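## Task

On the second level of the supply shelving (counting the lowest as level one), find the cardboard box with a scrub sponge resting on top and place that box in the cart's upper tray. When done, the sponge must still rest on that same level without overhanging its front edge, and every other item on that level must also still be on it. The robot falling or ending up tilted counts as failure.

## Robot and tools

ROBOT. A Dexmate Vega in simulation: a wheeled base (two steered, driven front wheels and a free rear caster), a torso of three links (thigh, shank, chest) that folds in a Z via torso_hip_rad, torso_knee_rad and torso_waist_rad, two 7-joint arms each with a two-finger gripper, and a head on the chest. Cameras: head_camera (896x560), left_wrist_camera and right_wrist_camera (672x420, on the back of each hand). Footprint about 0.70 m long, 0.63 m wide; front edge 0.35 m ahead of the base origin. It starts in the torso preset stand (hip 0.469, knee 1.617, waist 1.048). Other presets: stand_high 0.78, 1.57, 0.44; lean_20 0.52, 1.05, 0.18; lean_45 0.52, 1.05, -0.26; low_lean_45 0, 0, -0.79. Chest forward lean equals knee - hip - waist. Folded arm posture, listed shoulder_pitch, shoulder_yaw, upper_arm_roll, elbow, forearm_roll, wrist_pitch, wrist_yaw: left 1, 0.5, -0.6, -2.5, 0, -0.9, 0; right -1, -0.5, 0.6, -2.5, 0, 0.9, 0. Fold arms before going to low_lean_45.

FRAMES. Base frame: metres, origin on the floor under the turning point (0.185 m behind the front axle), x forward, y left, z up. left_hand and right_hand are printed in this frame at a point between the fingers 0.033 m back from the closed tips; fingers point along the hand's z, close along its y, and the camera side is -x. Odometry frame = base frame as it was at scene start. base_odometry only counts wheel rotation (slip counts as travel); turned_by_wheels and turned_by_imu are radians since the previous result, left positive. base_tilt gives forward/right lean in degrees (about 2 degrees of fixed error).

move. One action per call. Fields:
- base: an object with exactly one key, a relative offset from where the base now stands: translate_m (forward +, -2 to 2 m), strafe_m (left +, -2 to 2 m; heading may drift ~0.02 rad), or rotate_rad (counter-clockwise from above +, -3.2 to 3.2 rad). Front wheels first steer to the new direction (up to 1.1 s).
- joints: an object of absolute targets in radians, keyed by joint name (torso, both arms, both grippers, head). Ranges include torso_hip_rad 0 to 1.57, torso_knee_rad 0 to 3.141, torso_waist_rad -1.57 to 1.57, left_shoulder_pitch_rad -3.041 to 3.041 (+ swings down; right side: - swings down), left_shoulder_yaw_rad -0.423 to 1.523 (right -1.523 to 0.423), elbow -3.041 to 0.214 (negative bends), wrist pitch -1.366 to 1.366 (left + tips down, right - tips down), left_wrist_yaw_rad -1.348 to 1.087 (right -1.087 to 1.348), grippers 0 (shut) to 0.785, head_pan_rad -2.792 to 2.792, head_tilt_rad -1.483 to 1.483, head_camera_tilt_rad -1.483 to 1.378. Torso joints in one action arrive together.
- target: used alone; an absolute hand pose for one hand. side "left"/"right"; x, y, z in metres, base frame (-3 to 3); pitch_deg (90 fingers down, 0 level, -30 to 95); heading_deg (0 fingers forward, + counter-clockwise); roll_deg optional, default 0 (+ clockwise seen from behind the hand; r and r+180 equal); line_only true demands a straight-line path. The robot must be at rest. Planning checks only the robot, not the scene; arcs can swing the elbow wide. A move over 9.9 s reports "short (part of ...)": resend the same target.
- speeds: caps for this action only, translate_m and strafe_m 0.04 to 0.3 m/s, rotate_rad 0.1 to 0.6 rad/s.
- min_time_s: 0.1 to 8 s, slowest allowed duration for arm and head motions.
- cameras: list of camera names, [] for none, omitted or ["all"] for all.
Results: state, images (order on the "pictures" line), "move" line (done or worst status), base_status, joint_status, left_hand_status/right_hand_status (reached within 10 mm/2 deg, short with error, or refused with reason), joint_positions, torques, on_its_own. Statuses: off_target (may still push), contact_stop, time_out (group stops and holds), not_followed (collision check withheld; "joint command not followed"/"pose unreachable"), unfinished. A refused call or an interrupting stop cancels the later move/wait/finished_scene calls in the same reply; an invalid call (unknown key) does not.

wait: seconds 0 to 10, optional cameras; returns state and images.
zoom_image: camera plus region [x0, y0, x1, y1] in pixels of that camera's latest image, at most 504x504.
read_manual: licence text only.
finished_scene: scene number; irreversible; ends the current scene.

GRIPPER. Pads open in a V: gap about 0.24 x angle - 0.002 m at the hand point. The angle reached says nothing about holding. A squeeze happens only when the commanded angle is below what fits the object; a hard squeeze can eject wide objects. Loaded objects sag ~0.02 m. Capacity about 4 kg at long reach.

DRIVING. The base does not stop on contact with furniture; a time_out or an IMU turn over 0.03 rad after straight driving suggests a bump. A count near zero means blocked or a wheel unable to steer; rotating in place can free it. With the chest far forward, wheels may fail to steer.

AVOID. Tipping (nothing prevents it; a fallen robot stays down). Hard arm-on-arm hits or presses, including a gripper closing on the other hand's fingers. Arms unfolding into tables or hanging straight down in the lean presets (they hit the base). Head panning with tilt outside safe limits ("ARM HIT"). After any stop, back the arm away first. Torque faults (contact at the load limits, e.g. 21.7 N m on wrists) freeze an arm 10 s; motor heat (MOTOR HOT at 65 °C, stop at 80 °C) comes from holding loads, stretched arms or pushing. Dropping items, releasing moving objects, slamming or shoving hard. The simulation keeps running while you think; a brief random push on loose objects can happen.

Each tool is called after ">>>" by a JSON object that holds its "op" and its "data".

## Session

>>> {"op": "move", "data": {"joints": {"head_pan_rad": -1.3, "head_camera_tilt_rad": 0.2}, "cameras": ["head_camera"]}}

Scene clock: 1.53 s.
Joint torques (N m): left_arm=[7.22 0.31 1.05 -3.65 0.01 -3.11 0.17] | right_arm=[-4.22 0.17 0.27 -5.17 0.15 2.88 -0.08]
move: done
base_odometry: x=+0.000 y=+0.000 heading=+0.000
turned_by_wheels: +0.000
turned_by_imu: +0.000
base_tilt: forward=+0.1 right=+0.3
base_status: not commanded
joint_positions: torso_hip_rad=+0.469 torso_knee_rad=+1.617 torso_waist_rad=+1.048 left_shoulder_pitch_rad=+2.207 left_shoulder_yaw_rad=-0.004 left_upper_arm_roll_rad=-0.018 left_elbow_rad=-1.107 left_forearm_roll_rad=-0.008 left_wrist_pitch_rad=-0.518 left_wrist_yaw_rad=+0.011 left_gripper_rad=+0.005 right_shoulder_pitch_rad=-2.186 right_shoulder_yaw_rad=-0.016 right_upper_arm_roll_rad=-0.019 right_elbow_rad=-1.087 right_forearm_roll_rad=-0.017 right_wrist_pitch_rad=+0.491 right_wrist_yaw_rad=+0.011 right_gripper_rad=+0.005 head_pan_rad=-1.299 head_tilt_rad=+0.000 head_camera_tilt_rad=+0.199
joint_status: all done
chest: x=-0.0111 y=+0.0000 z=+1.4155 quat_wxyz=(+0.999, +0.000, +0.050, +0.000) (m; base frame)
left_hand: x=+0.2019 y=+0.2451 z=+0.6135 quat_wxyz=(+0.430, -0.012, +0.902, +0.013) pitch_deg=+39.0 heading_deg=+2.4 roll_deg=+0.9 back=up (m; base frame)
right_hand: x=+0.2001 y=-0.2164 z=+0.6013 quat_wxyz=(+0.418, -0.022, +0.908, +0.011) pitch_deg=+40.6 heading_deg=+2.8 roll_deg=+0.1 back=up (m; base frame)
pictures: head_camera
camera_calibration:
head_camera: T_world_to_cam=[[-0.954291, -0.275972, 0.114748, -0.21622], [-0.168914, 0.181259, -0.968821, 1.46981], [0.246568, -0.94392, -0.219589, 0.30631], [0, 0, 0, 1]] pos_world=[-0.0335915, -0.0369542, 1.51606]

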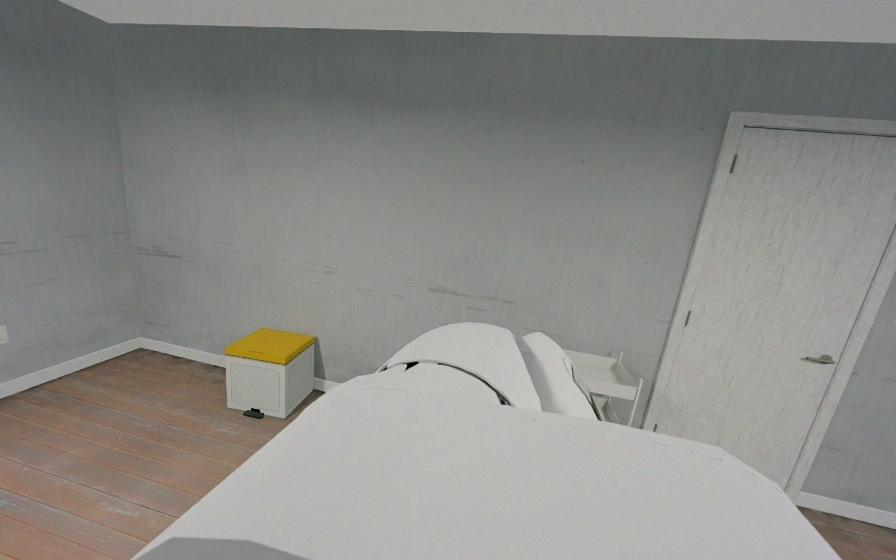

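>>> {"op": "move", "data": {"joints": {"head_pan_rad": 0.3, "head_camera_tilt_rad": 0.3}, "cameras": ["head_camera"]}}

Scene clock: 5.83 s.
Joint torques (N m): left_arm=[6.98 0.68 0.73 -4.86 -0.09 -2.66 0.05] | right_arm=[-4.89 -0.43 0.49 -5.18 -0.08 1.99 -0.16]
move: done
base_odometry: x=+0.000 y=+0.000 heading=+0.000
turned_by_wheels: +0.000
turned_by_imu: +0.001
base_tilt: forward=+0.1 right=+0.2
base_status: not commanded
joint_positions: torso_hip_rad=+0.469 torso_knee_rad=+1.617 torso_waist_rad=+1.048 left_shoulder_pitch_rad=+2.207 left_shoulder_yaw_rad=-0.004 left_upper_arm_roll_rad=-0.018 left_elbow_rad=-1.107 left_forearm_roll_rad=-0.008 left_wrist_pitch_rad=-0.518 left_wrist_yaw_rad=+0.011 left_gripper_rad=+0.005 right_shoulder_pitch_rad=-2.186 right_shoulder_yaw_rad=-0.016 right_upper_arm_roll_rad=-0.019 right_elbow_rad=-1.087 right_forearm_roll_rad=-0.017 right_wrist_pitch_rad=+0.491 right_wrist_yaw_rad=+0.011 right_gripper_rad=+0.005 head_pan_rad=+0.299 head_tilt_rad=+0.000 head_camera_tilt_rad=+0.299
joint_status: all done
chest: x=-0.0111 y=+0.0000 z=+1.4155 quat_wxyz=(+0.999, +0.000, +0.050, +0.000) (m; base frame)
left_hand: x=+0.2019 y=+0.2451 z=+0.6135 quat_wxyz=(+0.430, -0.012, +0.902, +0.013) pitch_deg=+39.0 heading_deg=+2.4 roll_deg=+0.9 back=up (m; base frame)
right_hand: x=+0.2001 y=-0.2164 z=+0.6013 quat_wxyz=(+0.418, -0.022, +0.908, +0.011) pitch_deg=+40.6 heading_deg=+2.8 roll_deg=+0.1 back=up (m; base frame)
pictures: head_camera
camera_calibration:
head_camera: T_world_to_cam=[[0.304702, -0.952363, -0.0126841, 0.0712045], [-0.366116, -0.104821, -0.924647, 1.38887], [0.87927, 0.286385, -0.380615, 0.59462], [0, 0, 0, 1]] pos_world=[-0.036041, 0.0431049, 1.51144]

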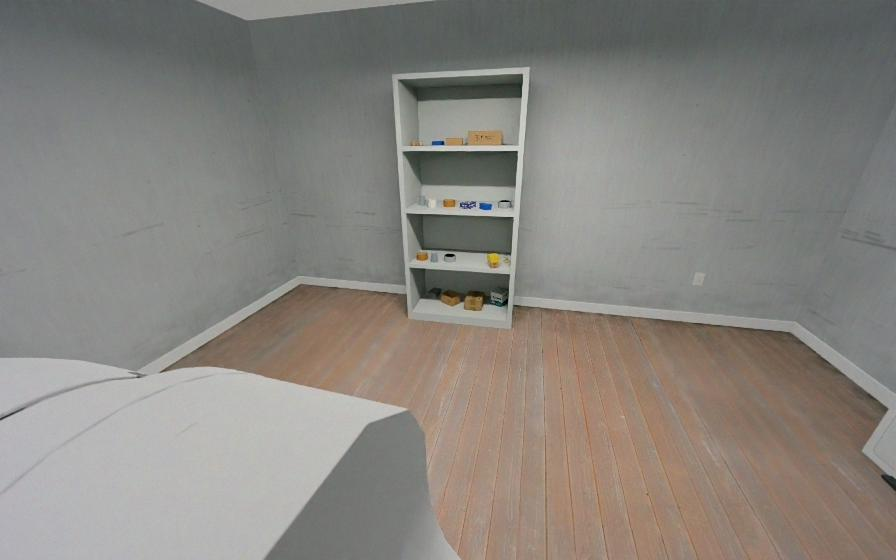

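>>> {"op": "move", "data": {"base": {"rotate_rad": 0.29}, "joints": {"head_pan_rad": 0, "head_camera_tilt_rad": 0.3}, "cameras": []}}

>>> {"op": "move", "data": {"base": {"translate_m": 1.35}, "joints": {"torso_hip_rad":0.0,"torso_knee_rad":0.35,"torso_waist_rad":-0.25,"right_shoulder_pitch_rad":-0.55,"right_shoulder_yaw_rad":-0.343,"right_upper_arm_roll_rad":-0.325,"right_elbow_rad":-1.931,"right_forearm_roll_rad":1.185,"right_wrist_pitch_rad":-1.08,"right_wrist_yaw_rad":-1.013,"right_gripper_rad":0.5,"left_shoulder_pitch_rad":1.9,"left_elbow_rad":-2.6,"left_wrist_pitch_rad":0,"head_camera_tilt_rad":0.1}, "cameras": ["head_camera"]}}

Scene clock: 8.83 s.
Joint torques (N m): left_arm=[7.86 0.98 0.81 -4.86 -0.13 -3.56 0.17] | right_arm=[-4.49 -0.27 0.39 -5.69 -0.1 2.34 -0.06]
move: done
base_odometry: x=+0.001 y=+0.000 heading=+0.290
turned_by_wheels: +0.290
turned_by_imu: +0.282
base_tilt: forward=+0.1 right=+0.3
base_status: done
joint_positions: torso_hip_rad=+0.469 torso_knee_rad=+1.617 torso_waist_rad=+1.048 left_shoulder_pitch_rad=+2.207 left_shoulder_yaw_rad=-0.004 left_upper_arm_roll_rad=-0.018 left_elbow_rad=-1.107 left_forearm_roll_rad=-0.008 left_wrist_pitch_rad=-0.518 left_wrist_yaw_rad=+0.011 left_gripper_rad=+0.005 right_shoulder_pitch_rad=-2.186 right_shoulder_yaw_rad=-0.016 right_upper_arm_roll_rad=-0.019 right_elbow_rad=-1.087 right_forearm_roll_rad=-0.017 right_wrist_pitch_rad=+0.491 right_wrist_yaw_rad=+0.011 right_gripper_rad=+0.005 head_pan_rad=+0.001 head_tilt_rad=+0.000 head_camera_tilt_rad=+0.299
joint_status: all done
chest: x=-0.0111 y=+0.0000 z=+1.4155 quat_wxyz=(+0.999, +0.000, +0.050, +0.000) (m; base frame)
left_hand: x=+0.2019 y=+0.2451 z=+0.6135 quat_wxyz=(+0.430, -0.012, +0.902, +0.013) pitch_deg=+39.0 heading_deg=+2.4 roll_deg=+0.9 back=up (m; base frame)
right_hand: x=+0.2001 y=-0.2164 z=+0.6013 quat_wxyz=(+0.418, -0.022, +0.908, +0.011) pitch_deg=+40.6 heading_deg=+2.8 roll_deg=+0.1 back=up (m; base frame)
pictures: none
No camera images: "cameras" was empty.

Scene clock: 15.80 s.
Joint torques (N m): left_arm=[-3.32 -0.23 1.01 -11.46 -0.02 -2.8 0.04] | right_arm=[24.24 -2.35 2.49 -11.87 -0.37 1.46 -0.28]
move: done
base_odometry: x=+1.295 y=+0.384 heading=+0.291
turned_by_wheels: +0.001
turned_by_imu: -0.003
base_tilt: forward=+0.3 right=+0.3
base_status: done
joint_positions: torso_hip_rad=+0.001 torso_knee_rad=+0.350 torso_waist_rad=-0.250 left_shoulder_pitch_rad=+1.901 left_shoulder_yaw_rad=-0.004 left_upper_arm_roll_rad=-0.018 left_elbow_rad=-2.597 left_forearm_roll_rad=-0.008 left_wrist_pitch_rad=-0.001 left_wrist_yaw_rad=+0.011 left_gripper_rad=+0.005 right_shoulder_pitch_rad=-0.556 right_shoulder_yaw_rad=-0.342 right_upper_arm_roll_rad=-0.324 right_elbow_rad=-1.927 right_forearm_roll_rad=+1.181 right_wrist_pitch_rad=-1.075 right_wrist_yaw_rad=-1.009 right_gripper_rad=+0.500 head_pan_rad=+0.001 head_tilt_rad=+0.000 head_camera_tilt_rad=+0.101
joint_status: all done
chest: x=+0.0141 y=+0.0000 z=+1.0174 quat_wxyz=(+0.955, +0.000, +0.295, +0.000) (m; base frame)
left_hand: x=+0.4786 y=+0.2423 z=+0.8041 quat_wxyz=(+0.741, -0.007, +0.672, +0.010) pitch_deg=-5.6 heading_deg=+1.4 roll_deg=+0.2 back=up (m; base frame)
right_hand: x=+0.7233 y=-0.1508 z=+0.6632 quat_wxyz=(+0.457, +0.003, +0.890, +0.001) pitch_deg=+35.7 heading_deg=-0.1 roll_deg=+0.3 back=up (m; base frame)
pictures: head_camera
camera_calibration:
head_camera: T_world_to_cam=[[0.016644, -0.999787, 0.0121969, 0.01529], [-0.640828, -0.0200304, -0.767423, 0.889223], [0.767504, 0.00495688, -0.641025, 0.681801], [0, 0, 0, 1]] pos_world=[0.0463002, 0.0297186, 1.11927]

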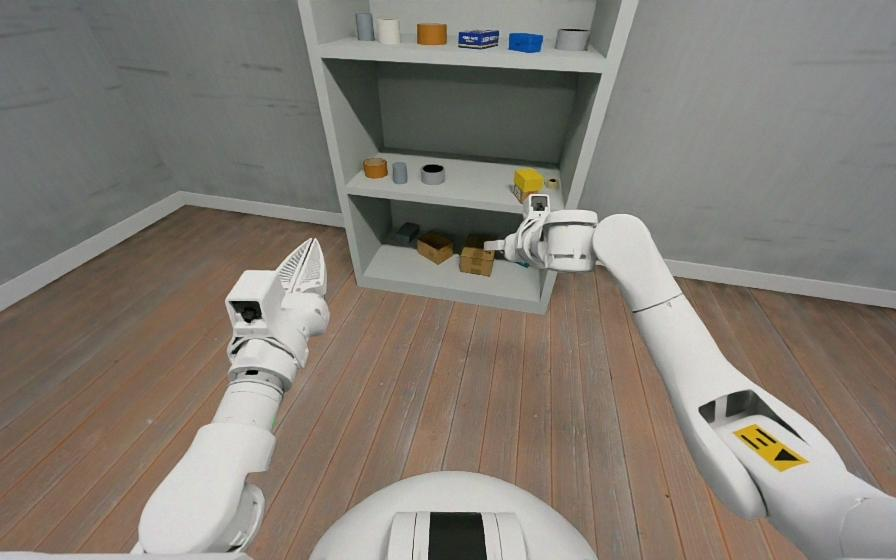

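>>> {"op": "move", "data": {"base": {"translate_m": 0.33}, "cameras": []}}

>>> {"op": "move", "data": {"base": {"rotate_rad": -0.175}, "cameras": ["head_camera","right_wrist_camera"]}}

>>> {"op": "zoom_image", "data": {"camera": "head_camera", "region": [300, 100, 650, 300]}}

Scene clock: 19.53 s.
Joint torques (N m): left_arm=[-2.05 0.38 1.02 -11.63 -0.06 -3.71 0.16] | right_arm=[23.56 -2.1 2.48 -12.01 0.17 1.74 -0.16]
move: done
base_odometry: x=+1.611 y=+0.478 heading=+0.291
turned_by_wheels: +0.001
turned_by_imu: +0.000
base_tilt: forward=+0.1 right=+0.3
base_status: done
joint_positions: torso_hip_rad=+0.001 torso_knee_rad=+0.350 torso_waist_rad=-0.250 left_shoulder_pitch_rad=+1.900 left_shoulder_yaw_rad=-0.004 left_upper_arm_roll_rad=-0.018 left_elbow_rad=-2.600 left_forearm_roll_rad=-0.008 left_wrist_pitch_rad=+0.000 left_wrist_yaw_rad=+0.011 left_gripper_rad=+0.005 right_shoulder_pitch_rad=-0.550 right_shoulder_yaw_rad=-0.343 right_upper_arm_roll_rad=-0.325 right_elbow_rad=-1.931 right_forearm_roll_rad=+1.185 right_wrist_pitch_rad=-1.080 right_wrist_yaw_rad=-1.013 right_gripper_rad=+0.500 head_pan_rad=+0.001 head_tilt_rad=+0.000 head_camera_tilt_rad=+0.101
joint_status: not commanded
chest: x=+0.0141 y=+0.0000 z=+1.0174 quat_wxyz=(+0.955, +0.000, +0.295, +0.000) (m; base frame)
left_hand: x=+0.4787 y=+0.2423 z=+0.8055 quat_wxyz=(+0.741, -0.007, +0.671, +0.010) pitch_deg=-5.7 heading_deg=+1.4 roll_deg=+0.2 back=up (m; base frame)
right_hand: x=+0.7239 y=-0.1500 z=+0.6668 quat_wxyz=(+0.458, +0.000, +0.889, +0.000) pitch_deg=+35.5 heading_deg=+0.0 roll_deg=+0.0 back=up (m; base frame)
pictures: none
No camera images: "cameras" was empty.

Scene clock: 21.17 s.
Joint torques (N m): left_arm=[-1.21 0.28 1.05 -11.2 -0.03 -2.64 -0.06] | right_arm=[22.24 -0.73 3.14 -11.87 -0.37 1.54 -0.39]
move: done
base_odometry: x=+1.611 y=+0.478 heading=+0.117
turned_by_wheels: -0.175
turned_by_imu: -0.168
base_tilt: forward=+0.1 right=+0.3
base_status: done
joint_positions: torso_hip_rad=+0.001 torso_knee_rad=+0.350 torso_waist_rad=-0.250 left_shoulder_pitch_rad=+1.900 left_shoulder_yaw_rad=-0.004 left_upper_arm_roll_rad=-0.018 left_elbow_rad=-2.600 left_forearm_roll_rad=-0.008 left_wrist_pitch_rad=+0.000 left_wrist_yaw_rad=+0.011 left_gripper_rad=+0.005 right_shoulder_pitch_rad=-0.550 right_shoulder_yaw_rad=-0.343 right_upper_arm_roll_rad=-0.325 right_elbow_rad=-1.931 right_forearm_roll_rad=+1.185 right_wrist_pitch_rad=-1.080 right_wrist_yaw_rad=-1.013 right_gripper_rad=+0.500 head_pan_rad=+0.001 head_tilt_rad=+0.000 head_camera_tilt_rad=+0.101
joint_status: not commanded
chest: x=+0.0141 y=+0.0000 z=+1.0174 quat_wxyz=(+0.955, +0.000, +0.295, +0.000) (m; base frame)
left_hand: x=+0.4787 y=+0.2423 z=+0.8055 quat_wxyz=(+0.741, -0.007, +0.671, +0.010) pitch_deg=-5.7 heading_deg=+1.4 roll_deg=+0.2 back=up (m; base frame)
right_hand: x=+0.7238 y=-0.1500 z=+0.6668 quat_wxyz=(+0.458, +0.000, +0.889, +0.000) pitch_deg=+35.5 heading_deg=+0.0 roll_deg=+0.0 back=up (m; base frame)
pictures: head_camera, right_wrist_camera
camera_calibration:
head_camera: T_world_to_cam=[[0.0166419, -0.999787, 0.0121978, 0.0152907], [-0.64077, -0.0200294, -0.767471, 0.889211], [0.767552, 0.00495621, -0.640967, 0.68181], [0, 0, 0, 1]] pos_world=[0.0462006, 0.0297186, 1.11927]
right_wrist_camera: T_world_to_cam=[[-0.0311815, -0.998639, 0.0418183, -0.16306], [-0.698154, -0.00817942, -0.715901, 1.03299], [0.715269, -0.0515185, -0.696948, 0.0942946], [0, 0, 0, 1]] pos_world=[0.648659, -0.149531, 0.812059]

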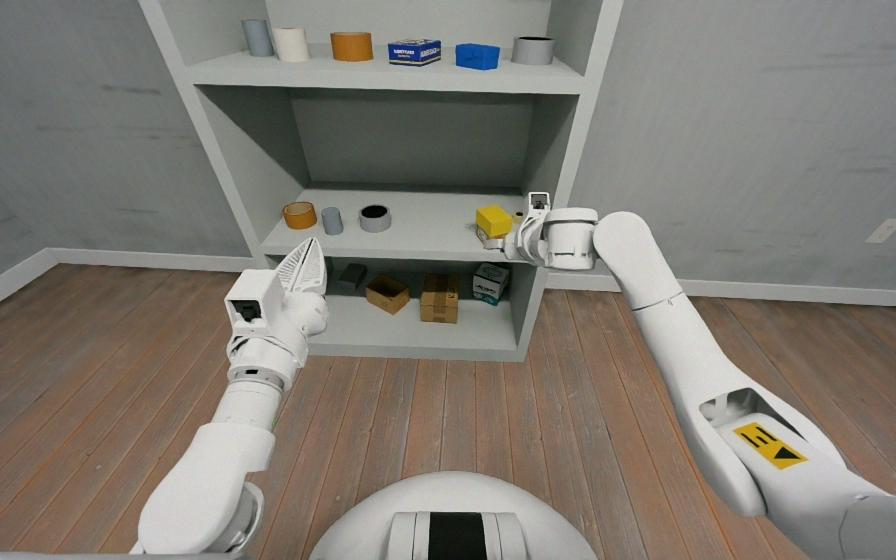

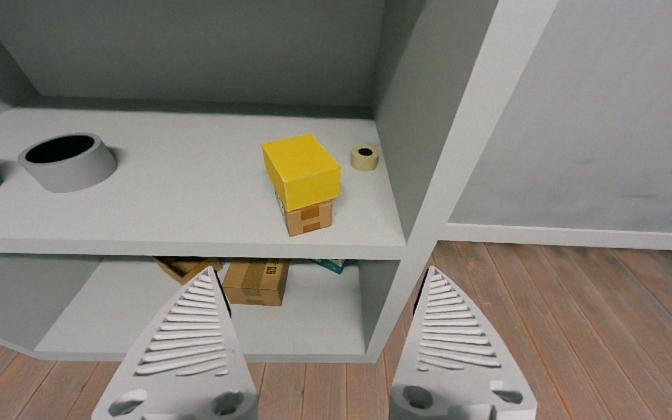

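Scaled by 1.440 from the camera's 896x560 image, which has a finer 960x600 frame.

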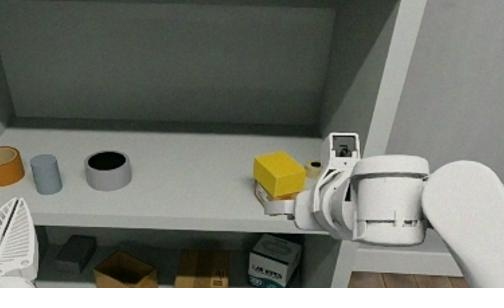

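>>> {"op": "move", "data": {"base": {"translate_m": 0.2}, "joints": {"right_gripper_rad":0.56}, "cameras": []}}

>>> {"op": "move", "data": {"target": {"side":"right","x":0.748,"y":-0.130,"z":0.65,"pitch_deg":38,"heading_deg":26,"line_only":true}, "cameras": ["right_wrist_camera"]}}

Scene clock: 24.87 s.
Joint torques (N m): left_arm=[-1.16 0.34 1.19 -11.03 0.03 -4.03 0.06] | right_arm=[21.56 -1.41 2.46 -11.98 -0.12 1.83 -0.37]
move: done
base_odometry: x=+1.810 y=+0.501 heading=+0.116
turned_by_wheels: -0.001
turned_by_imu: -0.001
base_tilt: forward=+0.2 right=+0.3
base_status: done
joint_positions: torso_hip_rad=+0.001 torso_knee_rad=+0.350 torso_waist_rad=-0.250 left_shoulder_pitch_rad=+1.900 left_shoulder_yaw_rad=-0.004 left_upper_arm_roll_rad=-0.018 left_elbow_rad=-2.600 left_forearm_roll_rad=-0.008 left_wrist_pitch_rad=+0.000 left_wrist_yaw_rad=+0.011 left_gripper_rad=+0.005 right_shoulder_pitch_rad=-0.550 right_shoulder_yaw_rad=-0.343 right_upper_arm_roll_rad=-0.325 right_elbow_rad=-1.931 right_forearm_roll_rad=+1.185 right_wrist_pitch_rad=-1.080 right_wrist_yaw_rad=-1.013 right_gripper_rad=+0.560 head_pan_rad=+0.001 head_tilt_rad=+0.000 head_camera_tilt_rad=+0.101
joint_status: all done
chest: x=+0.0141 y=+0.0000 z=+1.0174 quat_wxyz=(+0.955, +0.000, +0.295, +0.000) (m; base frame)
left_hand: x=+0.4787 y=+0.2423 z=+0.8055 quat_wxyz=(+0.741, -0.007, +0.671, +0.010) pitch_deg=-5.7 heading_deg=+1.4 roll_deg=+0.2 back=up (m; base frame)
right_hand: x=+0.7239 y=-0.1500 z=+0.6668 quat_wxyz=(+0.458, +0.000, +0.889, +0.000) pitch_deg=+35.5 heading_deg=+0.0 roll_deg=+0.0 back=up (m; base frame)
pictures: none
No camera images: "cameras" was empty.

Scene clock: 29.47 s.
Joint torques (N m): left_arm=[-0.94 0.25 1.15 -11.66 -0.05 -2.96 0.1] | right_arm=[26.77 -6.88 5.36 -4.16 -0.12 3.39 0.24]
move: done
base_odometry: x=+1.810 y=+0.501 heading=+0.116
turned_by_wheels: +0.000
turned_by_imu: +0.001
base_tilt: forward=+0.2 right=+0.3
base_status: not commanded
joint_positions: torso_hip_rad=+0.001 torso_knee_rad=+0.350 torso_waist_rad=-0.250 left_shoulder_pitch_rad=+1.900 left_shoulder_yaw_rad=-0.004 left_upper_arm_roll_rad=-0.018 left_elbow_rad=-2.600 left_forearm_roll_rad=-0.008 left_wrist_pitch_rad=+0.000 left_wrist_yaw_rad=+0.011 left_gripper_rad=+0.005 right_shoulder_pitch_rad=-0.329 right_shoulder_yaw_rad=-0.706 right_upper_arm_roll_rad=-0.534 right_elbow_rad=-1.722 right_forearm_roll_rad=+1.026 right_wrist_pitch_rad=-1.007 right_wrist_yaw_rad=-0.151 right_gripper_rad=+0.560 head_pan_rad=+0.001 head_tilt_rad=+0.000 head_camera_tilt_rad=+0.101
joint_status: not commanded
chest: x=+0.0141 y=+0.0000 z=+1.0174 quat_wxyz=(+0.955, +0.000, +0.295, +0.000) (m; base frame)
left_hand: x=+0.4787 y=+0.2423 z=+0.8055 quat_wxyz=(+0.741, -0.007, +0.671, +0.010) pitch_deg=-5.7 heading_deg=+1.4 roll_deg=+0.2 back=up (m; base frame)
right_hand: x=+0.7477 y=-0.1299 z=+0.6497 quat_wxyz=(+0.427, -0.201, +0.876, +0.098) pitch_deg=+38.0 heading_deg=+25.9 roll_deg=+0.0 back=up (m; base frame)
right_hand_status: reached (straight line, planned for 3.0 s): 0 mm and 0.1 deg off.
pictures: right_wrist_camera
camera_calibration:
right_wrist_camera: T_world_to_cam=[[0.409219, -0.91142, 0.0430479, -0.460265], [-0.652463, -0.325278, -0.684461, 0.941839], [0.637834, 0.252007, -0.727778, 0.183625], [0, 0, 0, 1]] pos_world=[0.685742, -0.15941, 0.798104]

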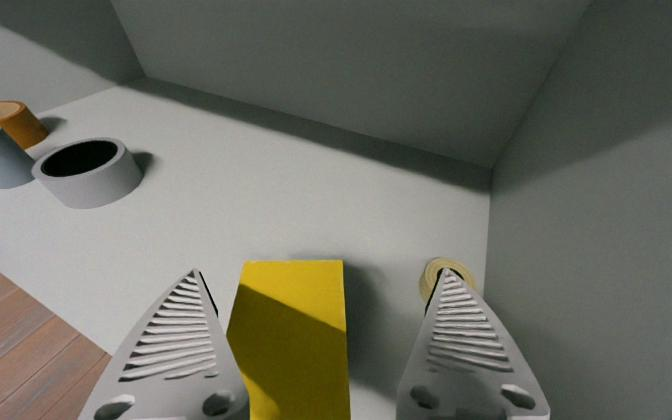

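>>> {"op": "move", "data": {"target": {"side":"right","x":0.72,"y":-0.117,"z":0.592,"pitch_deg":38,"heading_deg":26,"line_only":true}, "cameras": ["right_wrist_camera"]}}

>>> {"op": "move", "data": {"joints": {"right_gripper_rad":0.24}, "cameras": ["right_wrist_camera"]}}

Scene clock: 32.50 s.
Joint torques (N m): left_arm=[-1.57 1.14 0.81 -11.16 -0.01 -3.87 0.07] | right_arm=[13.05 -4.35 5.34 -10.68 0.05 2.38 -0.49]
move: done
base_odometry: x=+1.810 y=+0.501 heading=+0.116
turned_by_wheels: +0.000
turned_by_imu: +0.001
base_tilt: forward=+0.2 right=+0.3
base_status: not commanded
joint_positions: torso_hip_rad=+0.001 torso_knee_rad=+0.350 torso_waist_rad=-0.250 left_shoulder_pitch_rad=+1.900 left_shoulder_yaw_rad=-0.004 left_upper_arm_roll_rad=-0.018 left_elbow_rad=-2.600 left_forearm_roll_rad=-0.008 left_wrist_pitch_rad=+0.000 left_wrist_yaw_rad=+0.011 left_gripper_rad=+0.005 right_shoulder_pitch_rad=-0.463 right_shoulder_yaw_rad=-0.714 right_upper_arm_roll_rad=-0.559 right_elbow_rad=-1.766 right_forearm_roll_rad=+0.981 right_wrist_pitch_rad=-0.896 right_wrist_yaw_rad=-0.174 right_gripper_rad=+0.560 head_pan_rad=+0.001 head_tilt_rad=+0.000 head_camera_tilt_rad=+0.101
joint_status: not commanded
chest: x=+0.0140 y=+0.0000 z=+1.0174 quat_wxyz=(+0.955, +0.000, +0.295, +0.000) (m; base frame)
left_hand: x=+0.4787 y=+0.2423 z=+0.8056 quat_wxyz=(+0.742, -0.007, +0.671, +0.010) pitch_deg=-5.7 heading_deg=+1.4 roll_deg=+0.2 back=up (m; base frame)
right_hand: x=+0.7207 y=-0.1175 z=+0.5932 quat_wxyz=(+0.427, -0.202, +0.876, +0.099) pitch_deg=+38.0 heading_deg=+26.0 roll_deg=+0.0 back=up (m; base frame)
right_hand_status: reached (straight line, planned for 0.8 s): 1 mm and 0.0 deg off.
pictures: right_wrist_camera
camera_calibration:
right_wrist_camera: T_world_to_cam=[[0.411219, -0.910511, 0.0432404, -0.436901], [-0.651883, -0.326908, -0.684237, 0.888765], [0.637141, 0.253183, -0.727976, 0.157404], [0, 0, 0, 1]] pos_world=[0.658744, -0.147111, 0.741605]

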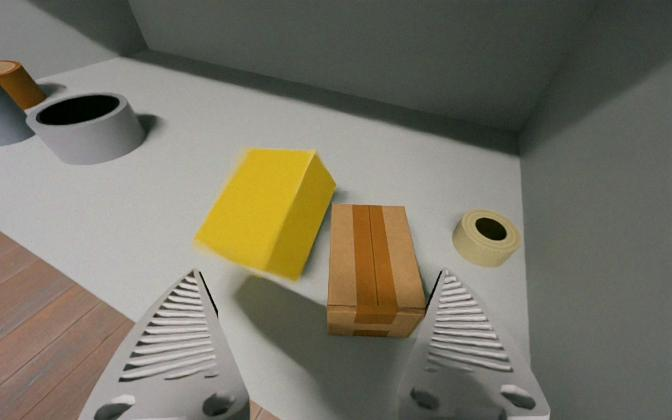

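Scene clock: 33.37 s.
Joint torques (N m): left_arm=[-0.13 0.01 1.09 -11.19 0.06 -3.46 0.18] | right_arm=[11.26 -3.83 4.6 -10.34 0.03 2.59 -0.26]
move: done
base_odometry: x=+1.810 y=+0.501 heading=+0.116
turned_by_wheels: +0.000
turned_by_imu: +0.000
base_tilt: forward=+0.2 right=+0.4
base_status: not commanded
joint_positions: torso_hip_rad=+0.001 torso_knee_rad=+0.350 torso_waist_rad=-0.250 left_shoulder_pitch_rad=+1.900 left_shoulder_yaw_rad=-0.004 left_upper_arm_roll_rad=-0.018 left_elbow_rad=-2.600 left_forearm_roll_rad=-0.008 left_wrist_pitch_rad=+0.000 left_wrist_yaw_rad=+0.011 left_gripper_rad=+0.005 right_shoulder_pitch_rad=-0.465 right_shoulder_yaw_rad=-0.714 right_upper_arm_roll_rad=-0.560 right_elbow_rad=-1.767 right_forearm_roll_rad=+0.980 right_wrist_pitch_rad=-0.893 right_wrist_yaw_rad=-0.175 right_gripper_rad=+0.240 head_pan_rad=+0.001 head_tilt_rad=+0.000 head_camera_tilt_rad=+0.101
joint_status: all done
chest: x=+0.0140 y=+0.0000 z=+1.0174 quat_wxyz=(+0.955, +0.000, +0.295, +0.000) (m; base frame)
left_hand: x=+0.4787 y=+0.2423 z=+0.8056 quat_wxyz=(+0.742, -0.007, +0.671, +0.010) pitch_deg=-5.7 heading_deg=+1.4 roll_deg=+0.2 back=up (m; base frame)
right_hand: x=+0.7201 y=-0.1173 z=+0.5922 quat_wxyz=(+0.427, -0.202, +0.876, +0.098) pitch_deg=+38.0 heading_deg=+26.0 roll_deg=+0.0 back=up (m; base frame)
pictures: right_wrist_camera
camera_calibration:
right_wrist_camera: T_world_to_cam=[[0.411213, -0.910513, 0.0432406, -0.436426], [-0.65184, -0.326886, -0.684288, 0.887768], [0.637188, 0.253202, -0.727929, 0.156944], [0, 0, 0, 1]] pos_world=[0.658144, -0.146911, 0.740605]

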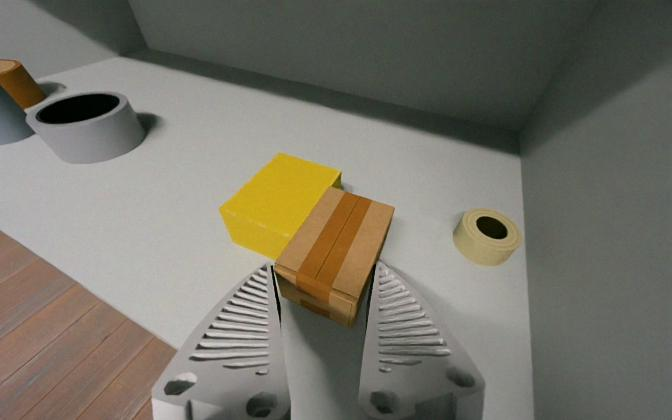

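>>> {"op": "move", "data": {"joints": {"right_gripper_rad":0.42}, "cameras": ["right_wrist_camera"]}}

>>> {"op": "move", "data": {"target": {"side":"right","x":0.722,"y":-0.11,"z":0.555,"pitch_deg":38,"heading_deg":8,"line_only":true}, "cameras": ["right_wrist_camera"]}}

Scene clock: 34.97 s.
Joint torques (N m): left_arm=[-0.72 -0.2 1.02 -11.73 0 -4.26 0.15] | right_arm=[11.56 -3.37 4.2 -10.43 -0.28 3.29 -0.39]
move: done
base_odometry: x=+1.810 y=+0.501 heading=+0.116
turned_by_wheels: +0.000
turned_by_imu: +0.000
base_tilt: forward=+0.1 right=+0.3
base_status: not commanded
joint_positions: torso_hip_rad=+0.001 torso_knee_rad=+0.350 torso_waist_rad=-0.250 left_shoulder_pitch_rad=+1.900 left_shoulder_yaw_rad=-0.004 left_upper_arm_roll_rad=-0.018 left_elbow_rad=-2.600 left_forearm_roll_rad=-0.008 left_wrist_pitch_rad=+0.000 left_wrist_yaw_rad=+0.011 left_gripper_rad=+0.005 right_shoulder_pitch_rad=-0.466 right_shoulder_yaw_rad=-0.714 right_upper_arm_roll_rad=-0.560 right_elbow_rad=-1.767 right_forearm_roll_rad=+0.980 right_wrist_pitch_rad=-0.893 right_wrist_yaw_rad=-0.175 right_gripper_rad=+0.420 head_pan_rad=+0.001 head_tilt_rad=+0.000 head_camera_tilt_rad=+0.101
joint_status: all done
chest: x=+0.0140 y=+0.0000 z=+1.0174 quat_wxyz=(+0.955, +0.000, +0.295, +0.000) (m; base frame)
left_hand: x=+0.4787 y=+0.2423 z=+0.8056 quat_wxyz=(+0.742, -0.007, +0.671, +0.010) pitch_deg=-5.7 heading_deg=+1.4 roll_deg=+0.2 back=up (m; base frame)
right_hand: x=+0.7200 y=-0.1172 z=+0.5919 quat_wxyz=(+0.427, -0.202, +0.876, +0.099) pitch_deg=+38.0 heading_deg=+26.0 roll_deg=+0.0 back=up (m; base frame)
pictures: right_wrist_camera
camera_calibration:
right_wrist_camera: T_world_to_cam=[[0.411275, -0.910488, 0.0431783, -0.436235], [-0.651817, -0.326883, -0.684311, 0.887536], [0.637172, 0.253296, -0.727911, 0.156912], [0, 0, 0, 1]] pos_world=[0.657944, -0.146811, 0.740404]

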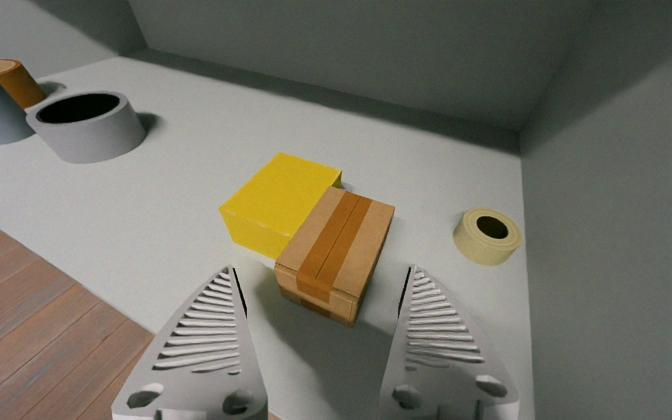

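Scene clock: 38.37 s.
Joint torques (N m): left_arm=[-0.79 -0.14 0.83 -10.5 -0.03 -3.96 0.03] | right_arm=[4.12 0.23 6.29 2.04 -0.16 0.06 -0.87]
move: done
base_odometry: x=+1.810 y=+0.501 heading=+0.116
turned_by_wheels: +0.000
turned_by_imu: +0.001
base_tilt: forward=+0.0 right=+0.3
base_status: not commanded
joint_positions: torso_hip_rad=+0.001 torso_knee_rad=+0.350 torso_waist_rad=-0.250 left_shoulder_pitch_rad=+1.900 left_shoulder_yaw_rad=-0.004 left_upper_arm_roll_rad=-0.018 left_elbow_rad=-2.600 left_forearm_roll_rad=-0.008 left_wrist_pitch_rad=+0.000 left_wrist_yaw_rad=+0.011 left_gripper_rad=+0.005 right_shoulder_pitch_rad=-0.581 right_shoulder_yaw_rad=-0.440 right_upper_arm_roll_rad=-0.522 right_elbow_rad=-1.748 right_forearm_roll_rad=+0.986 right_wrist_pitch_rad=-0.858 right_wrist_yaw_rad=-0.654 right_gripper_rad=+0.420 head_pan_rad=+0.001 head_tilt_rad=+0.000 head_camera_tilt_rad=+0.101
joint_status: not commanded
chest: x=+0.0139 y=+0.0000 z=+1.0175 quat_wxyz=(+0.956, +0.000, +0.295, +0.000) (m; base frame)
left_hand: x=+0.4786 y=+0.2423 z=+0.8057 quat_wxyz=(+0.742, -0.007, +0.671, +0.010) pitch_deg=-5.7 heading_deg=+1.4 roll_deg=+0.2 back=up (m; base frame)
right_hand: x=+0.7225 y=-0.1095 z=+0.5565 quat_wxyz=(+0.438, -0.065, +0.896, +0.032) pitch_deg=+37.9 heading_deg=+8.3 roll_deg=+0.0 back=up (m; base frame)
right_hand_status: reached (straight line, planned for 1.9 s): 2 mm and 0.3 deg off.
pictures: right_wrist_camera
camera_calibration:
right_wrist_camera: T_world_to_cam=[[0.114292, -0.992533, 0.0426089, -0.222865], [-0.718835, -0.112227, -0.686062, 0.940304], [0.685721, 0.0477825, -0.726295, 0.0689792], [0, 0, 0, 1]] pos_world=[0.654095, -0.118969, 0.704702]

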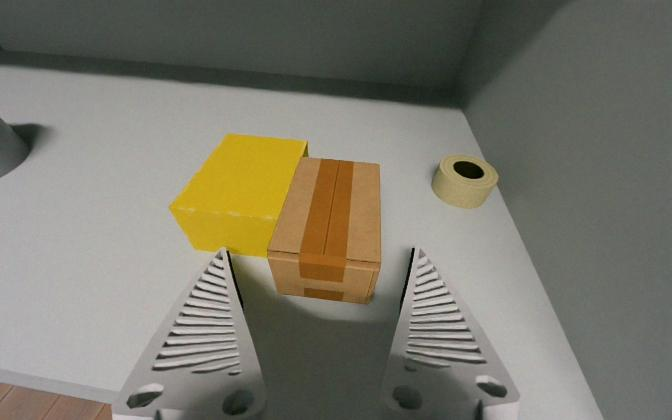

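>>> {"op": "move", "data": {"joints": {"right_gripper_rad": 0.36}, "cameras": []}}

>>> {"op": "move", "data": {"target": {"side":"right","x":0.778,"y":-0.105,"z":0.549,"pitch_deg":38,"heading_deg":6,"line_only":true}, "cameras": ["right_wrist_camera"]}}

>>> {"op": "move", "data": {"joints": {"right_gripper_rad": 0.17}, "cameras": ["right_wrist_camera"]}}

Scene clock: 39.23 s.
Joint torques (N m): left_arm=[-0.56 0.03 0.98 -11.56 0.02 -3.82 0.1] | right_arm=[4.15 -1.3 5.79 1.65 -0.09 -0.38 -0.63]
move: done
base_odometry: x=+1.810 y=+0.501 heading=+0.116
turned_by_wheels: +0.000
turned_by_imu: +0.000
base_tilt: forward=+0.1 right=+0.2
base_status: not commanded
joint_positions: torso_hip_rad=+0.001 torso_knee_rad=+0.350 torso_waist_rad=-0.250 left_shoulder_pitch_rad=+1.900 left_shoulder_yaw_rad=-0.004 left_upper_arm_roll_rad=-0.018 left_elbow_rad=-2.600 left_forearm_roll_rad=-0.008 left_wrist_pitch_rad=+0.000 left_wrist_yaw_rad=+0.011 left_gripper_rad=+0.005 right_shoulder_pitch_rad=-0.582 right_shoulder_yaw_rad=-0.437 right_upper_arm_roll_rad=-0.522 right_elbow_rad=-1.747 right_forearm_roll_rad=+0.986 right_wrist_pitch_rad=-0.857 right_wrist_yaw_rad=-0.659 right_gripper_rad=+0.360 head_pan_rad=+0.001 head_tilt_rad=+0.000 head_camera_tilt_rad=+0.101
joint_status: all done
chest: x=+0.0138 y=+0.0000 z=+1.0175 quat_wxyz=(+0.956, +0.000, +0.295, +0.000) (m; base frame)
left_hand: x=+0.4786 y=+0.2423 z=+0.8057 quat_wxyz=(+0.742, -0.007, +0.671, +0.010) pitch_deg=-5.8 heading_deg=+1.4 roll_deg=+0.2 back=up (m; base frame)
right_hand: x=+0.7223 y=-0.1096 z=+0.5561 quat_wxyz=(+0.438, -0.063, +0.896, +0.031) pitch_deg=+37.9 heading_deg=+8.1 roll_deg=+0.0 back=up (m; base frame)
pictures: none
No camera images: "cameras" was empty.

Scene clock: 41.93 s.
Joint torques (N m): left_arm=[-0.22 0.88 0.85 -11.49 -0.09 -3.34 0.17] | right_arm=[13.11 -0.11 0.32 3.95 0.13 -1.52 -0.07]
move: done
base_odometry: x=+1.810 y=+0.501 heading=+0.116
turned_by_wheels: +0.000
turned_by_imu: +0.001
base_tilt: forward=+0.2 right=+0.3
base_status: not commanded
joint_positions: torso_hip_rad=+0.001 torso_knee_rad=+0.350 torso_waist_rad=-0.250 left_shoulder_pitch_rad=+1.900 left_shoulder_yaw_rad=-0.004 left_upper_arm_roll_rad=-0.018 left_elbow_rad=-2.600 left_forearm_roll_rad=-0.008 left_wrist_pitch_rad=+0.000 left_wrist_yaw_rad=+0.011 left_gripper_rad=+0.005 right_shoulder_pitch_rad=-0.427 right_shoulder_yaw_rad=-0.337 right_upper_arm_roll_rad=-0.586 right_elbow_rad=-1.468 right_forearm_roll_rad=+0.916 right_wrist_pitch_rad=-0.780 right_wrist_yaw_rad=-0.587 right_gripper_rad=+0.360 head_pan_rad=+0.001 head_tilt_rad=+0.000 head_camera_tilt_rad=+0.101
joint_status: not commanded
chest: x=+0.0137 y=+0.0000 z=+1.0175 quat_wxyz=(+0.956, +0.000, +0.295, +0.000) (m; base frame)
left_hand: x=+0.4785 y=+0.2423 z=+0.8059 quat_wxyz=(+0.742, -0.007, +0.671, +0.010) pitch_deg=-5.8 heading_deg=+1.4 roll_deg=+0.2 back=up (m; base frame)
right_hand: x=+0.7774 y=-0.1049 z=+0.5503 quat_wxyz=(+0.439, -0.047, +0.897, +0.024) pitch_deg=+37.9 heading_deg=+6.1 roll_deg=+0.1 back=up (m; base frame)
right_hand_status: reached (straight line, planned for 1.2 s): 1 mm and 0.1 deg off.
pictures: right_wrist_camera
camera_calibration:
right_wrist_camera: T_world_to_cam=[[0.0756471, -0.996247, 0.0420621, -0.194304], [-0.722725, -0.0838426, -0.686031, 0.981999], [0.686983, 0.021497, -0.726355, 0.0229179], [0, 0, 0, 1]] pos_world=[0.70867, -0.111734, 0.698502]

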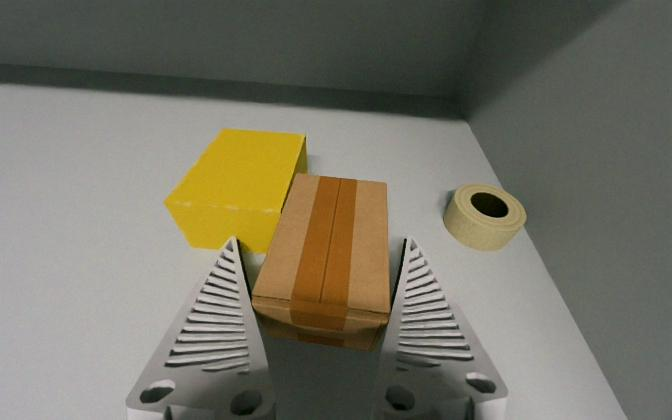

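Scene clock: 42.67 s.
Joint torques (N m): left_arm=[0.19 0.41 0.87 -11.04 -0.05 -3.78 0.17] | right_arm=[13.82 0.21 -0.72 2.92 0.23 -2.28 -0.07]
move: done
base_odometry: x=+1.810 y=+0.501 heading=+0.116
turned_by_wheels: +0.000
turned_by_imu: +0.000
base_tilt: forward=+0.1 right=+0.3
base_status: not commanded
joint_positions: torso_hip_rad=+0.001 torso_knee_rad=+0.350 torso_waist_rad=-0.250 left_shoulder_pitch_rad=+1.900 left_shoulder_yaw_rad=-0.004 left_upper_arm_roll_rad=-0.018 left_elbow_rad=-2.600 left_forearm_roll_rad=-0.008 left_wrist_pitch_rad=+0.000 left_wrist_yaw_rad=+0.011 left_gripper_rad=+0.005 right_shoulder_pitch_rad=-0.424 right_shoulder_yaw_rad=-0.335 right_upper_arm_roll_rad=-0.587 right_elbow_rad=-1.464 right_forearm_roll_rad=+0.915 right_wrist_pitch_rad=-0.779 right_wrist_yaw_rad=-0.586 right_gripper_rad=+0.170 head_pan_rad=+0.001 head_tilt_rad=+0.000 head_camera_tilt_rad=+0.101
joint_status: all done
chest: x=+0.0137 y=+0.0000 z=+1.0175 quat_wxyz=(+0.956, +0.000, +0.295, +0.000) (m; base frame)
left_hand: x=+0.4785 y=+0.2423 z=+0.8059 quat_wxyz=(+0.742, -0.007, +0.671, +0.010) pitch_deg=-5.8 heading_deg=+1.4 roll_deg=+0.2 back=up (m; base frame)
right_hand: x=+0.7782 y=-0.1050 z=+0.5502 quat_wxyz=(+0.439, -0.047, +0.897, +0.023) pitch_deg=+37.9 heading_deg=+6.0 roll_deg=+0.0 back=up (m; base frame)
pictures: right_wrist_camera
camera_calibration:
right_wrist_camera: T_world_to_cam=[[0.0749441, -0.996282, 0.0424996, -0.194169], [-0.722738, -0.0836325, -0.686044, 0.98255], [0.687047, 0.0206989, -0.726318, 0.0221357], [0, 0, 0, 1]] pos_world=[0.709469, -0.111733, 0.698402]

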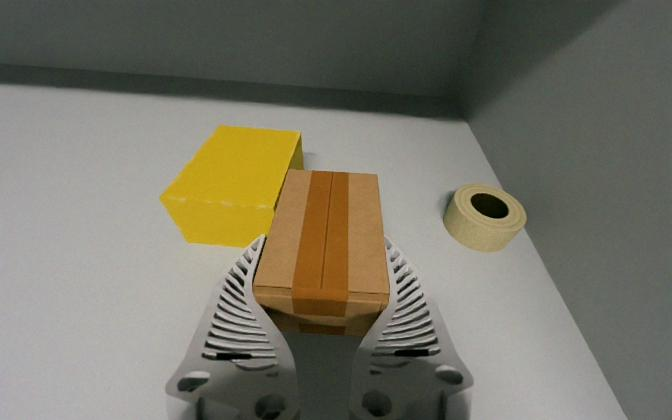

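>>> {"op": "move", "data": {"target": {"side":"right","x":0.74,"y":-0.12,"z":0.63,"pitch_deg":38,"heading_deg":4,"line_only":true}, "cameras": ["right_wrist_camera"]}}

>>> {"op": "move", "data": {"base": {"translate_m": -0.45}, "cameras": ["head_camera"]}}

>>> {"op": "move", "data": {"base": {"rotate_rad": -2.31}, "joints": {"head_camera_tilt_rad": -0.2}, "cameras": ["head_camera"]}}

Scene clock: 46.40 s.
Joint torques (N m): left_arm=[-0.44 0.39 0.71 -11.36 0 -3.59 0.12] | right_arm=[13.93 1.77 7.94 -12.9 -0.37 2.6 -0.21]
move: done
base_odometry: x=+1.810 y=+0.501 heading=+0.116
turned_by_wheels: +0.000
turned_by_imu: +0.001
base_tilt: forward=+0.2 right=+0.3
base_status: not commanded
joint_positions: torso_hip_rad=+0.001 torso_knee_rad=+0.350 torso_waist_rad=-0.250 left_shoulder_pitch_rad=+1.900 left_shoulder_yaw_rad=-0.004 left_upper_arm_roll_rad=-0.018 left_elbow_rad=-2.600 left_forearm_roll_rad=-0.008 left_wrist_pitch_rad=+0.000 left_wrist_yaw_rad=+0.011 left_gripper_rad=+0.005 right_shoulder_pitch_rad=-0.488 right_shoulder_yaw_rad=-0.340 right_upper_arm_roll_rad=-0.415 right_elbow_rad=-1.778 right_forearm_roll_rad=+1.104 right_wrist_pitch_rad=-1.036 right_wrist_yaw_rad=-0.858 right_gripper_rad=+0.170 head_pan_rad=+0.001 head_tilt_rad=+0.000 head_camera_tilt_rad=+0.101
joint_status: not commanded
chest: x=+0.0140 y=+0.0000 z=+1.0174 quat_wxyz=(+0.955, +0.000, +0.295, +0.000) (m; base frame)
left_hand: x=+0.4787 y=+0.2423 z=+0.8056 quat_wxyz=(+0.742, -0.007, +0.671, +0.010) pitch_deg=-5.7 heading_deg=+1.4 roll_deg=+0.2 back=up (m; base frame)
right_hand: x=+0.7407 y=-0.1195 z=+0.6275 quat_wxyz=(+0.437, -0.032, +0.899, +0.016) pitch_deg=+38.1 heading_deg=+4.0 roll_deg=+0.0 back=up (m; base frame)
right_hand_status: reached (straight line, planned for 1.4 s): 3 mm and 0.1 deg off.
pictures: right_wrist_camera
camera_calibration:
right_wrist_camera: T_world_to_cam=[[0.0411384, -0.99823, 0.0429452, -0.184566], [-0.727826, -0.0593862, -0.683186, 1.01216], [0.684527, -0.00315142, -0.72898, 0.105059], [0, 0, 0, 1]] pos_world=[0.672353, -0.1238, 0.776006]

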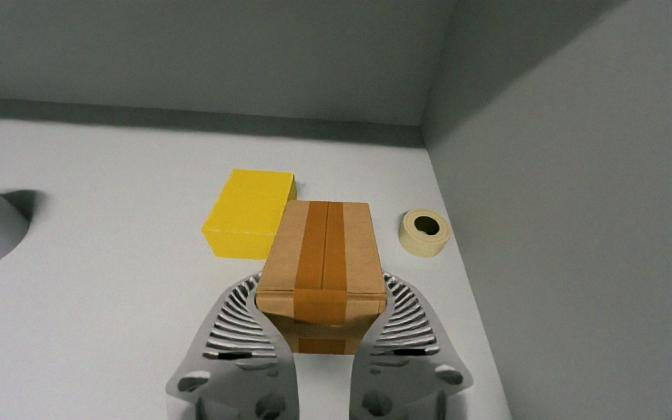

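Scene clock: 49.47 s.
Joint torques (N m): left_arm=[-0.85 0.78 0.71 -10.59 -0.03 -3.84 0.06] | right_arm=[13.67 3.16 8.17 -12.06 -0.11 2.15 -0.41]
move: done
base_odometry: x=+1.363 y=+0.450 heading=+0.115
turned_by_wheels: -0.001
turned_by_imu: +0.002
base_tilt: forward=+0.1 right=+0.3
base_status: done
joint_positions: torso_hip_rad=+0.001 torso_knee_rad=+0.350 torso_waist_rad=-0.250 left_shoulder_pitch_rad=+1.900 left_shoulder_yaw_rad=-0.004 left_upper_arm_roll_rad=-0.018 left_elbow_rad=-2.600 left_forearm_roll_rad=-0.008 left_wrist_pitch_rad=+0.000 left_wrist_yaw_rad=+0.011 left_gripper_rad=+0.005 right_shoulder_pitch_rad=-0.489 right_shoulder_yaw_rad=-0.340 right_upper_arm_roll_rad=-0.412 right_elbow_rad=-1.783 right_forearm_roll_rad=+1.108 right_wrist_pitch_rad=-1.041 right_wrist_yaw_rad=-0.864 right_gripper_rad=+0.170 head_pan_rad=+0.001 head_tilt_rad=+0.000 head_camera_tilt_rad=+0.101
joint_status: not commanded
chest: x=+0.0141 y=+0.0000 z=+1.0174 quat_wxyz=(+0.955, +0.000, +0.295, +0.000) (m; base frame)
left_hand: x=+0.4787 y=+0.2423 z=+0.8055 quat_wxyz=(+0.741, -0.007, +0.671, +0.010) pitch_deg=-5.7 heading_deg=+1.4 roll_deg=+0.2 back=up (m; base frame)
right_hand: x=+0.7399 y=-0.1200 z=+0.6290 quat_wxyz=(+0.437, -0.032, +0.899, +0.015) pitch_deg=+38.1 heading_deg=+4.0 roll_deg=+0.0 back=up (m; base frame)
pictures: head_camera
camera_calibration:
head_camera: T_world_to_cam=[[0.0166419, -0.999787, 0.0121978, 0.0152907], [-0.64077, -0.0200294, -0.767471, 0.889211], [0.767552, 0.00495621, -0.640967, 0.68181], [0, 0, 0, 1]] pos_world=[0.0462006, 0.0297186, 1.11927]

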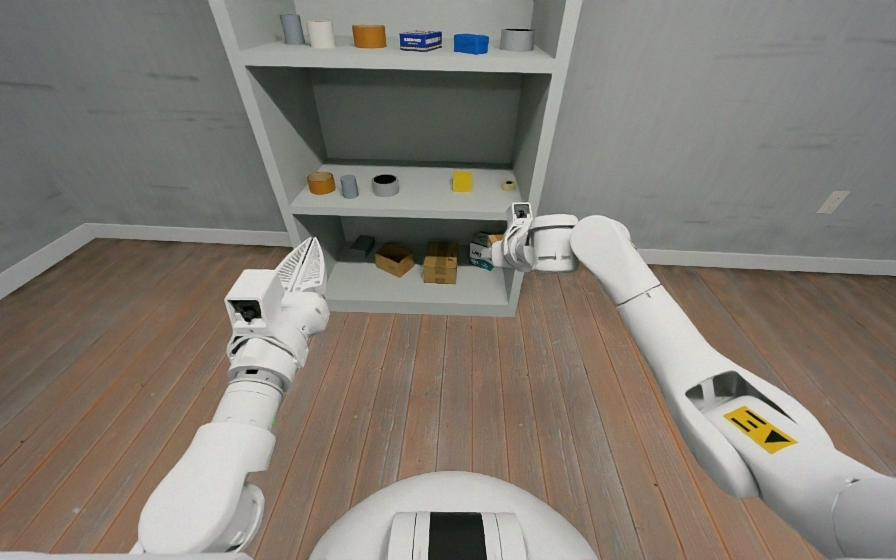

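Scene clock: 54.87 s.
Joint torques (N m): left_arm=[-1.05 -0.56 0.88 -10.7 0 -3.45 0.1] | right_arm=[14.24 0.87 7.81 -12.11 -0.46 2.08 -0.23]
move: done
base_odometry: x=+1.362 y=+0.450 heading=-2.193
turned_by_wheels: -2.308
turned_by_imu: -2.244
base_tilt: forward=+0.2 right=+0.3
base_status: done
joint_positions: torso_hip_rad=+0.001 torso_knee_rad=+0.350 torso_waist_rad=-0.250 left_shoulder_pitch_rad=+1.900 left_shoulder_yaw_rad=-0.004 left_upper_arm_roll_rad=-0.018 left_elbow_rad=-2.600 left_forearm_roll_rad=-0.008 left_wrist_pitch_rad=+0.000 left_wrist_yaw_rad=+0.011 left_gripper_rad=+0.005 right_shoulder_pitch_rad=-0.489 right_shoulder_yaw_rad=-0.339 right_upper_arm_roll_rad=-0.411 right_elbow_rad=-1.783 right_forearm_roll_rad=+1.108 right_wrist_pitch_rad=-1.041 right_wrist_yaw_rad=-0.864 right_gripper_rad=+0.170 head_pan_rad=+0.001 head_tilt_rad=+0.000 head_camera_tilt_rad=-0.199
joint_status: all done
chest: x=+0.0141 y=+0.0000 z=+1.0174 quat_wxyz=(+0.955, +0.000, +0.295, +0.000) (m; base frame)
left_hand: x=+0.4787 y=+0.2423 z=+0.8055 quat_wxyz=(+0.741, -0.007, +0.671, +0.010) pitch_deg=-5.7 heading_deg=+1.4 roll_deg=+0.2 back=up (m; base frame)
right_hand: x=+0.7399 y=-0.1200 z=+0.6290 quat_wxyz=(+0.437, -0.032, +0.899, +0.015) pitch_deg=+38.1 heading_deg=+4.0 roll_deg=+0.0 back=up (m; base frame)
pictures: head_camera
camera_calibration:
head_camera: T_world_to_cam=[[0.0122557, -0.999789, 0.0164787, 0.0104938], [-0.385411, -0.0199298, -0.92253, 1.06437], [0.922664, 0.0049552, -0.385574, 0.40067], [0, 0, 0, 1]] pos_world=[0.0404088, 0.0297189, 1.13623]

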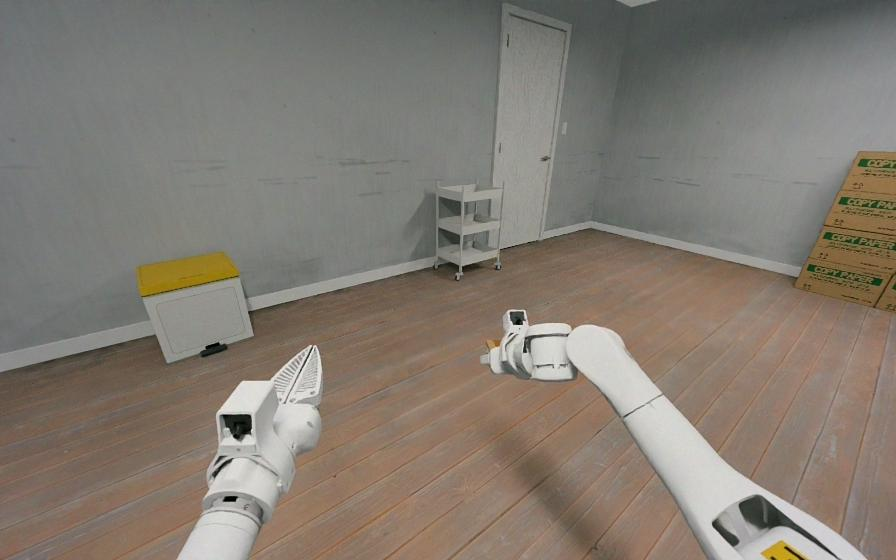

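>>> {"op": "move", "data": {"base": {"translate_m": 1.75}, "joints": {"right_shoulder_pitch_rad":-0.18,"head_camera_tilt_rad":0.0}, "cameras": ["head_camera"]}}

>>> {"op": "zoom_image", "data": {"camera": "head_camera", "region": [350, 80, 650, 330]}}

Scene clock: 63.13 s.
Joint torques (N m): left_arm=[-0.52 1.25 0.92 -10.96 0.05 -3.89 0.07] | right_arm=[27.18 1.14 7.82 -11.38 -0.76 2.45 -0.23]
move: done
base_odometry: x=+0.338 y=-0.969 heading=-2.194
turned_by_wheels: -0.001
turned_by_imu: -0.008
base_tilt: forward=+0.1 right=+0.3
base_status: done
joint_positions: torso_hip_rad=+0.001 torso_knee_rad=+0.350 torso_waist_rad=-0.250 left_shoulder_pitch_rad=+1.900 left_shoulder_yaw_rad=-0.004 left_upper_arm_roll_rad=-0.018 left_elbow_rad=-2.600 left_forearm_roll_rad=-0.008 left_wrist_pitch_rad=+0.000 left_wrist_yaw_rad=+0.011 left_gripper_rad=+0.005 right_shoulder_pitch_rad=-0.180 right_shoulder_yaw_rad=-0.339 right_upper_arm_roll_rad=-0.411 right_elbow_rad=-1.783 right_forearm_roll_rad=+1.108 right_wrist_pitch_rad=-1.041 right_wrist_yaw_rad=-0.864 right_gripper_rad=+0.170 head_pan_rad=+0.001 head_tilt_rad=+0.000 head_camera_tilt_rad=-0.001
joint_status: all done
chest: x=+0.0141 y=+0.0000 z=+1.0174 quat_wxyz=(+0.955, +0.000, +0.295, +0.000) (m; base frame)
left_hand: x=+0.4787 y=+0.2423 z=+0.8055 quat_wxyz=(+0.741, -0.007, +0.671, +0.010) pitch_deg=-5.7 heading_deg=+1.4 roll_deg=+0.2 back=up (m; base frame)
right_hand: x=+0.8236 y=-0.1199 z=+0.8676 quat_wxyz=(+0.570, -0.034, +0.821, +0.010) pitch_deg=+20.5 heading_deg=+3.4 roll_deg=-1.3 back=up (m; base frame)
pictures: head_camera
camera_calibration:
head_camera: T_world_to_cam=[[0.0153232, -0.999787, 0.0138182, 0.0134774], [-0.559875, -0.0200295, -0.828335, 0.957723], [0.828435, 0.00495629, -0.560063, 0.592896], [0, 0, 0, 1]] pos_world=[0.0448232, 0.0297186, 1.12519]

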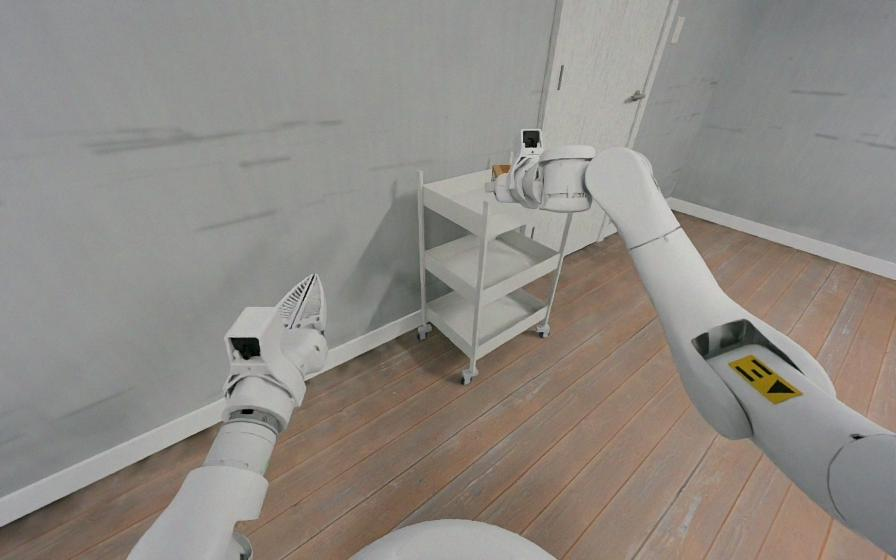

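Scaled by 1.680 from the camera's 896x560 image, which has a finer 960x600 frame.

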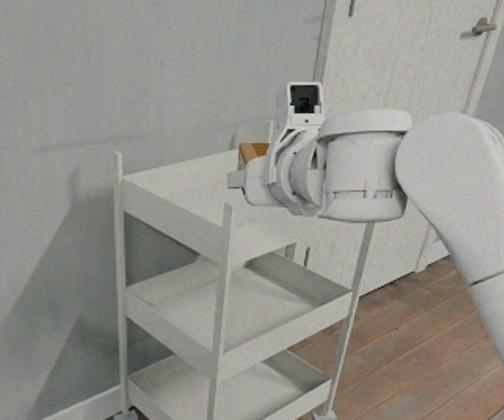

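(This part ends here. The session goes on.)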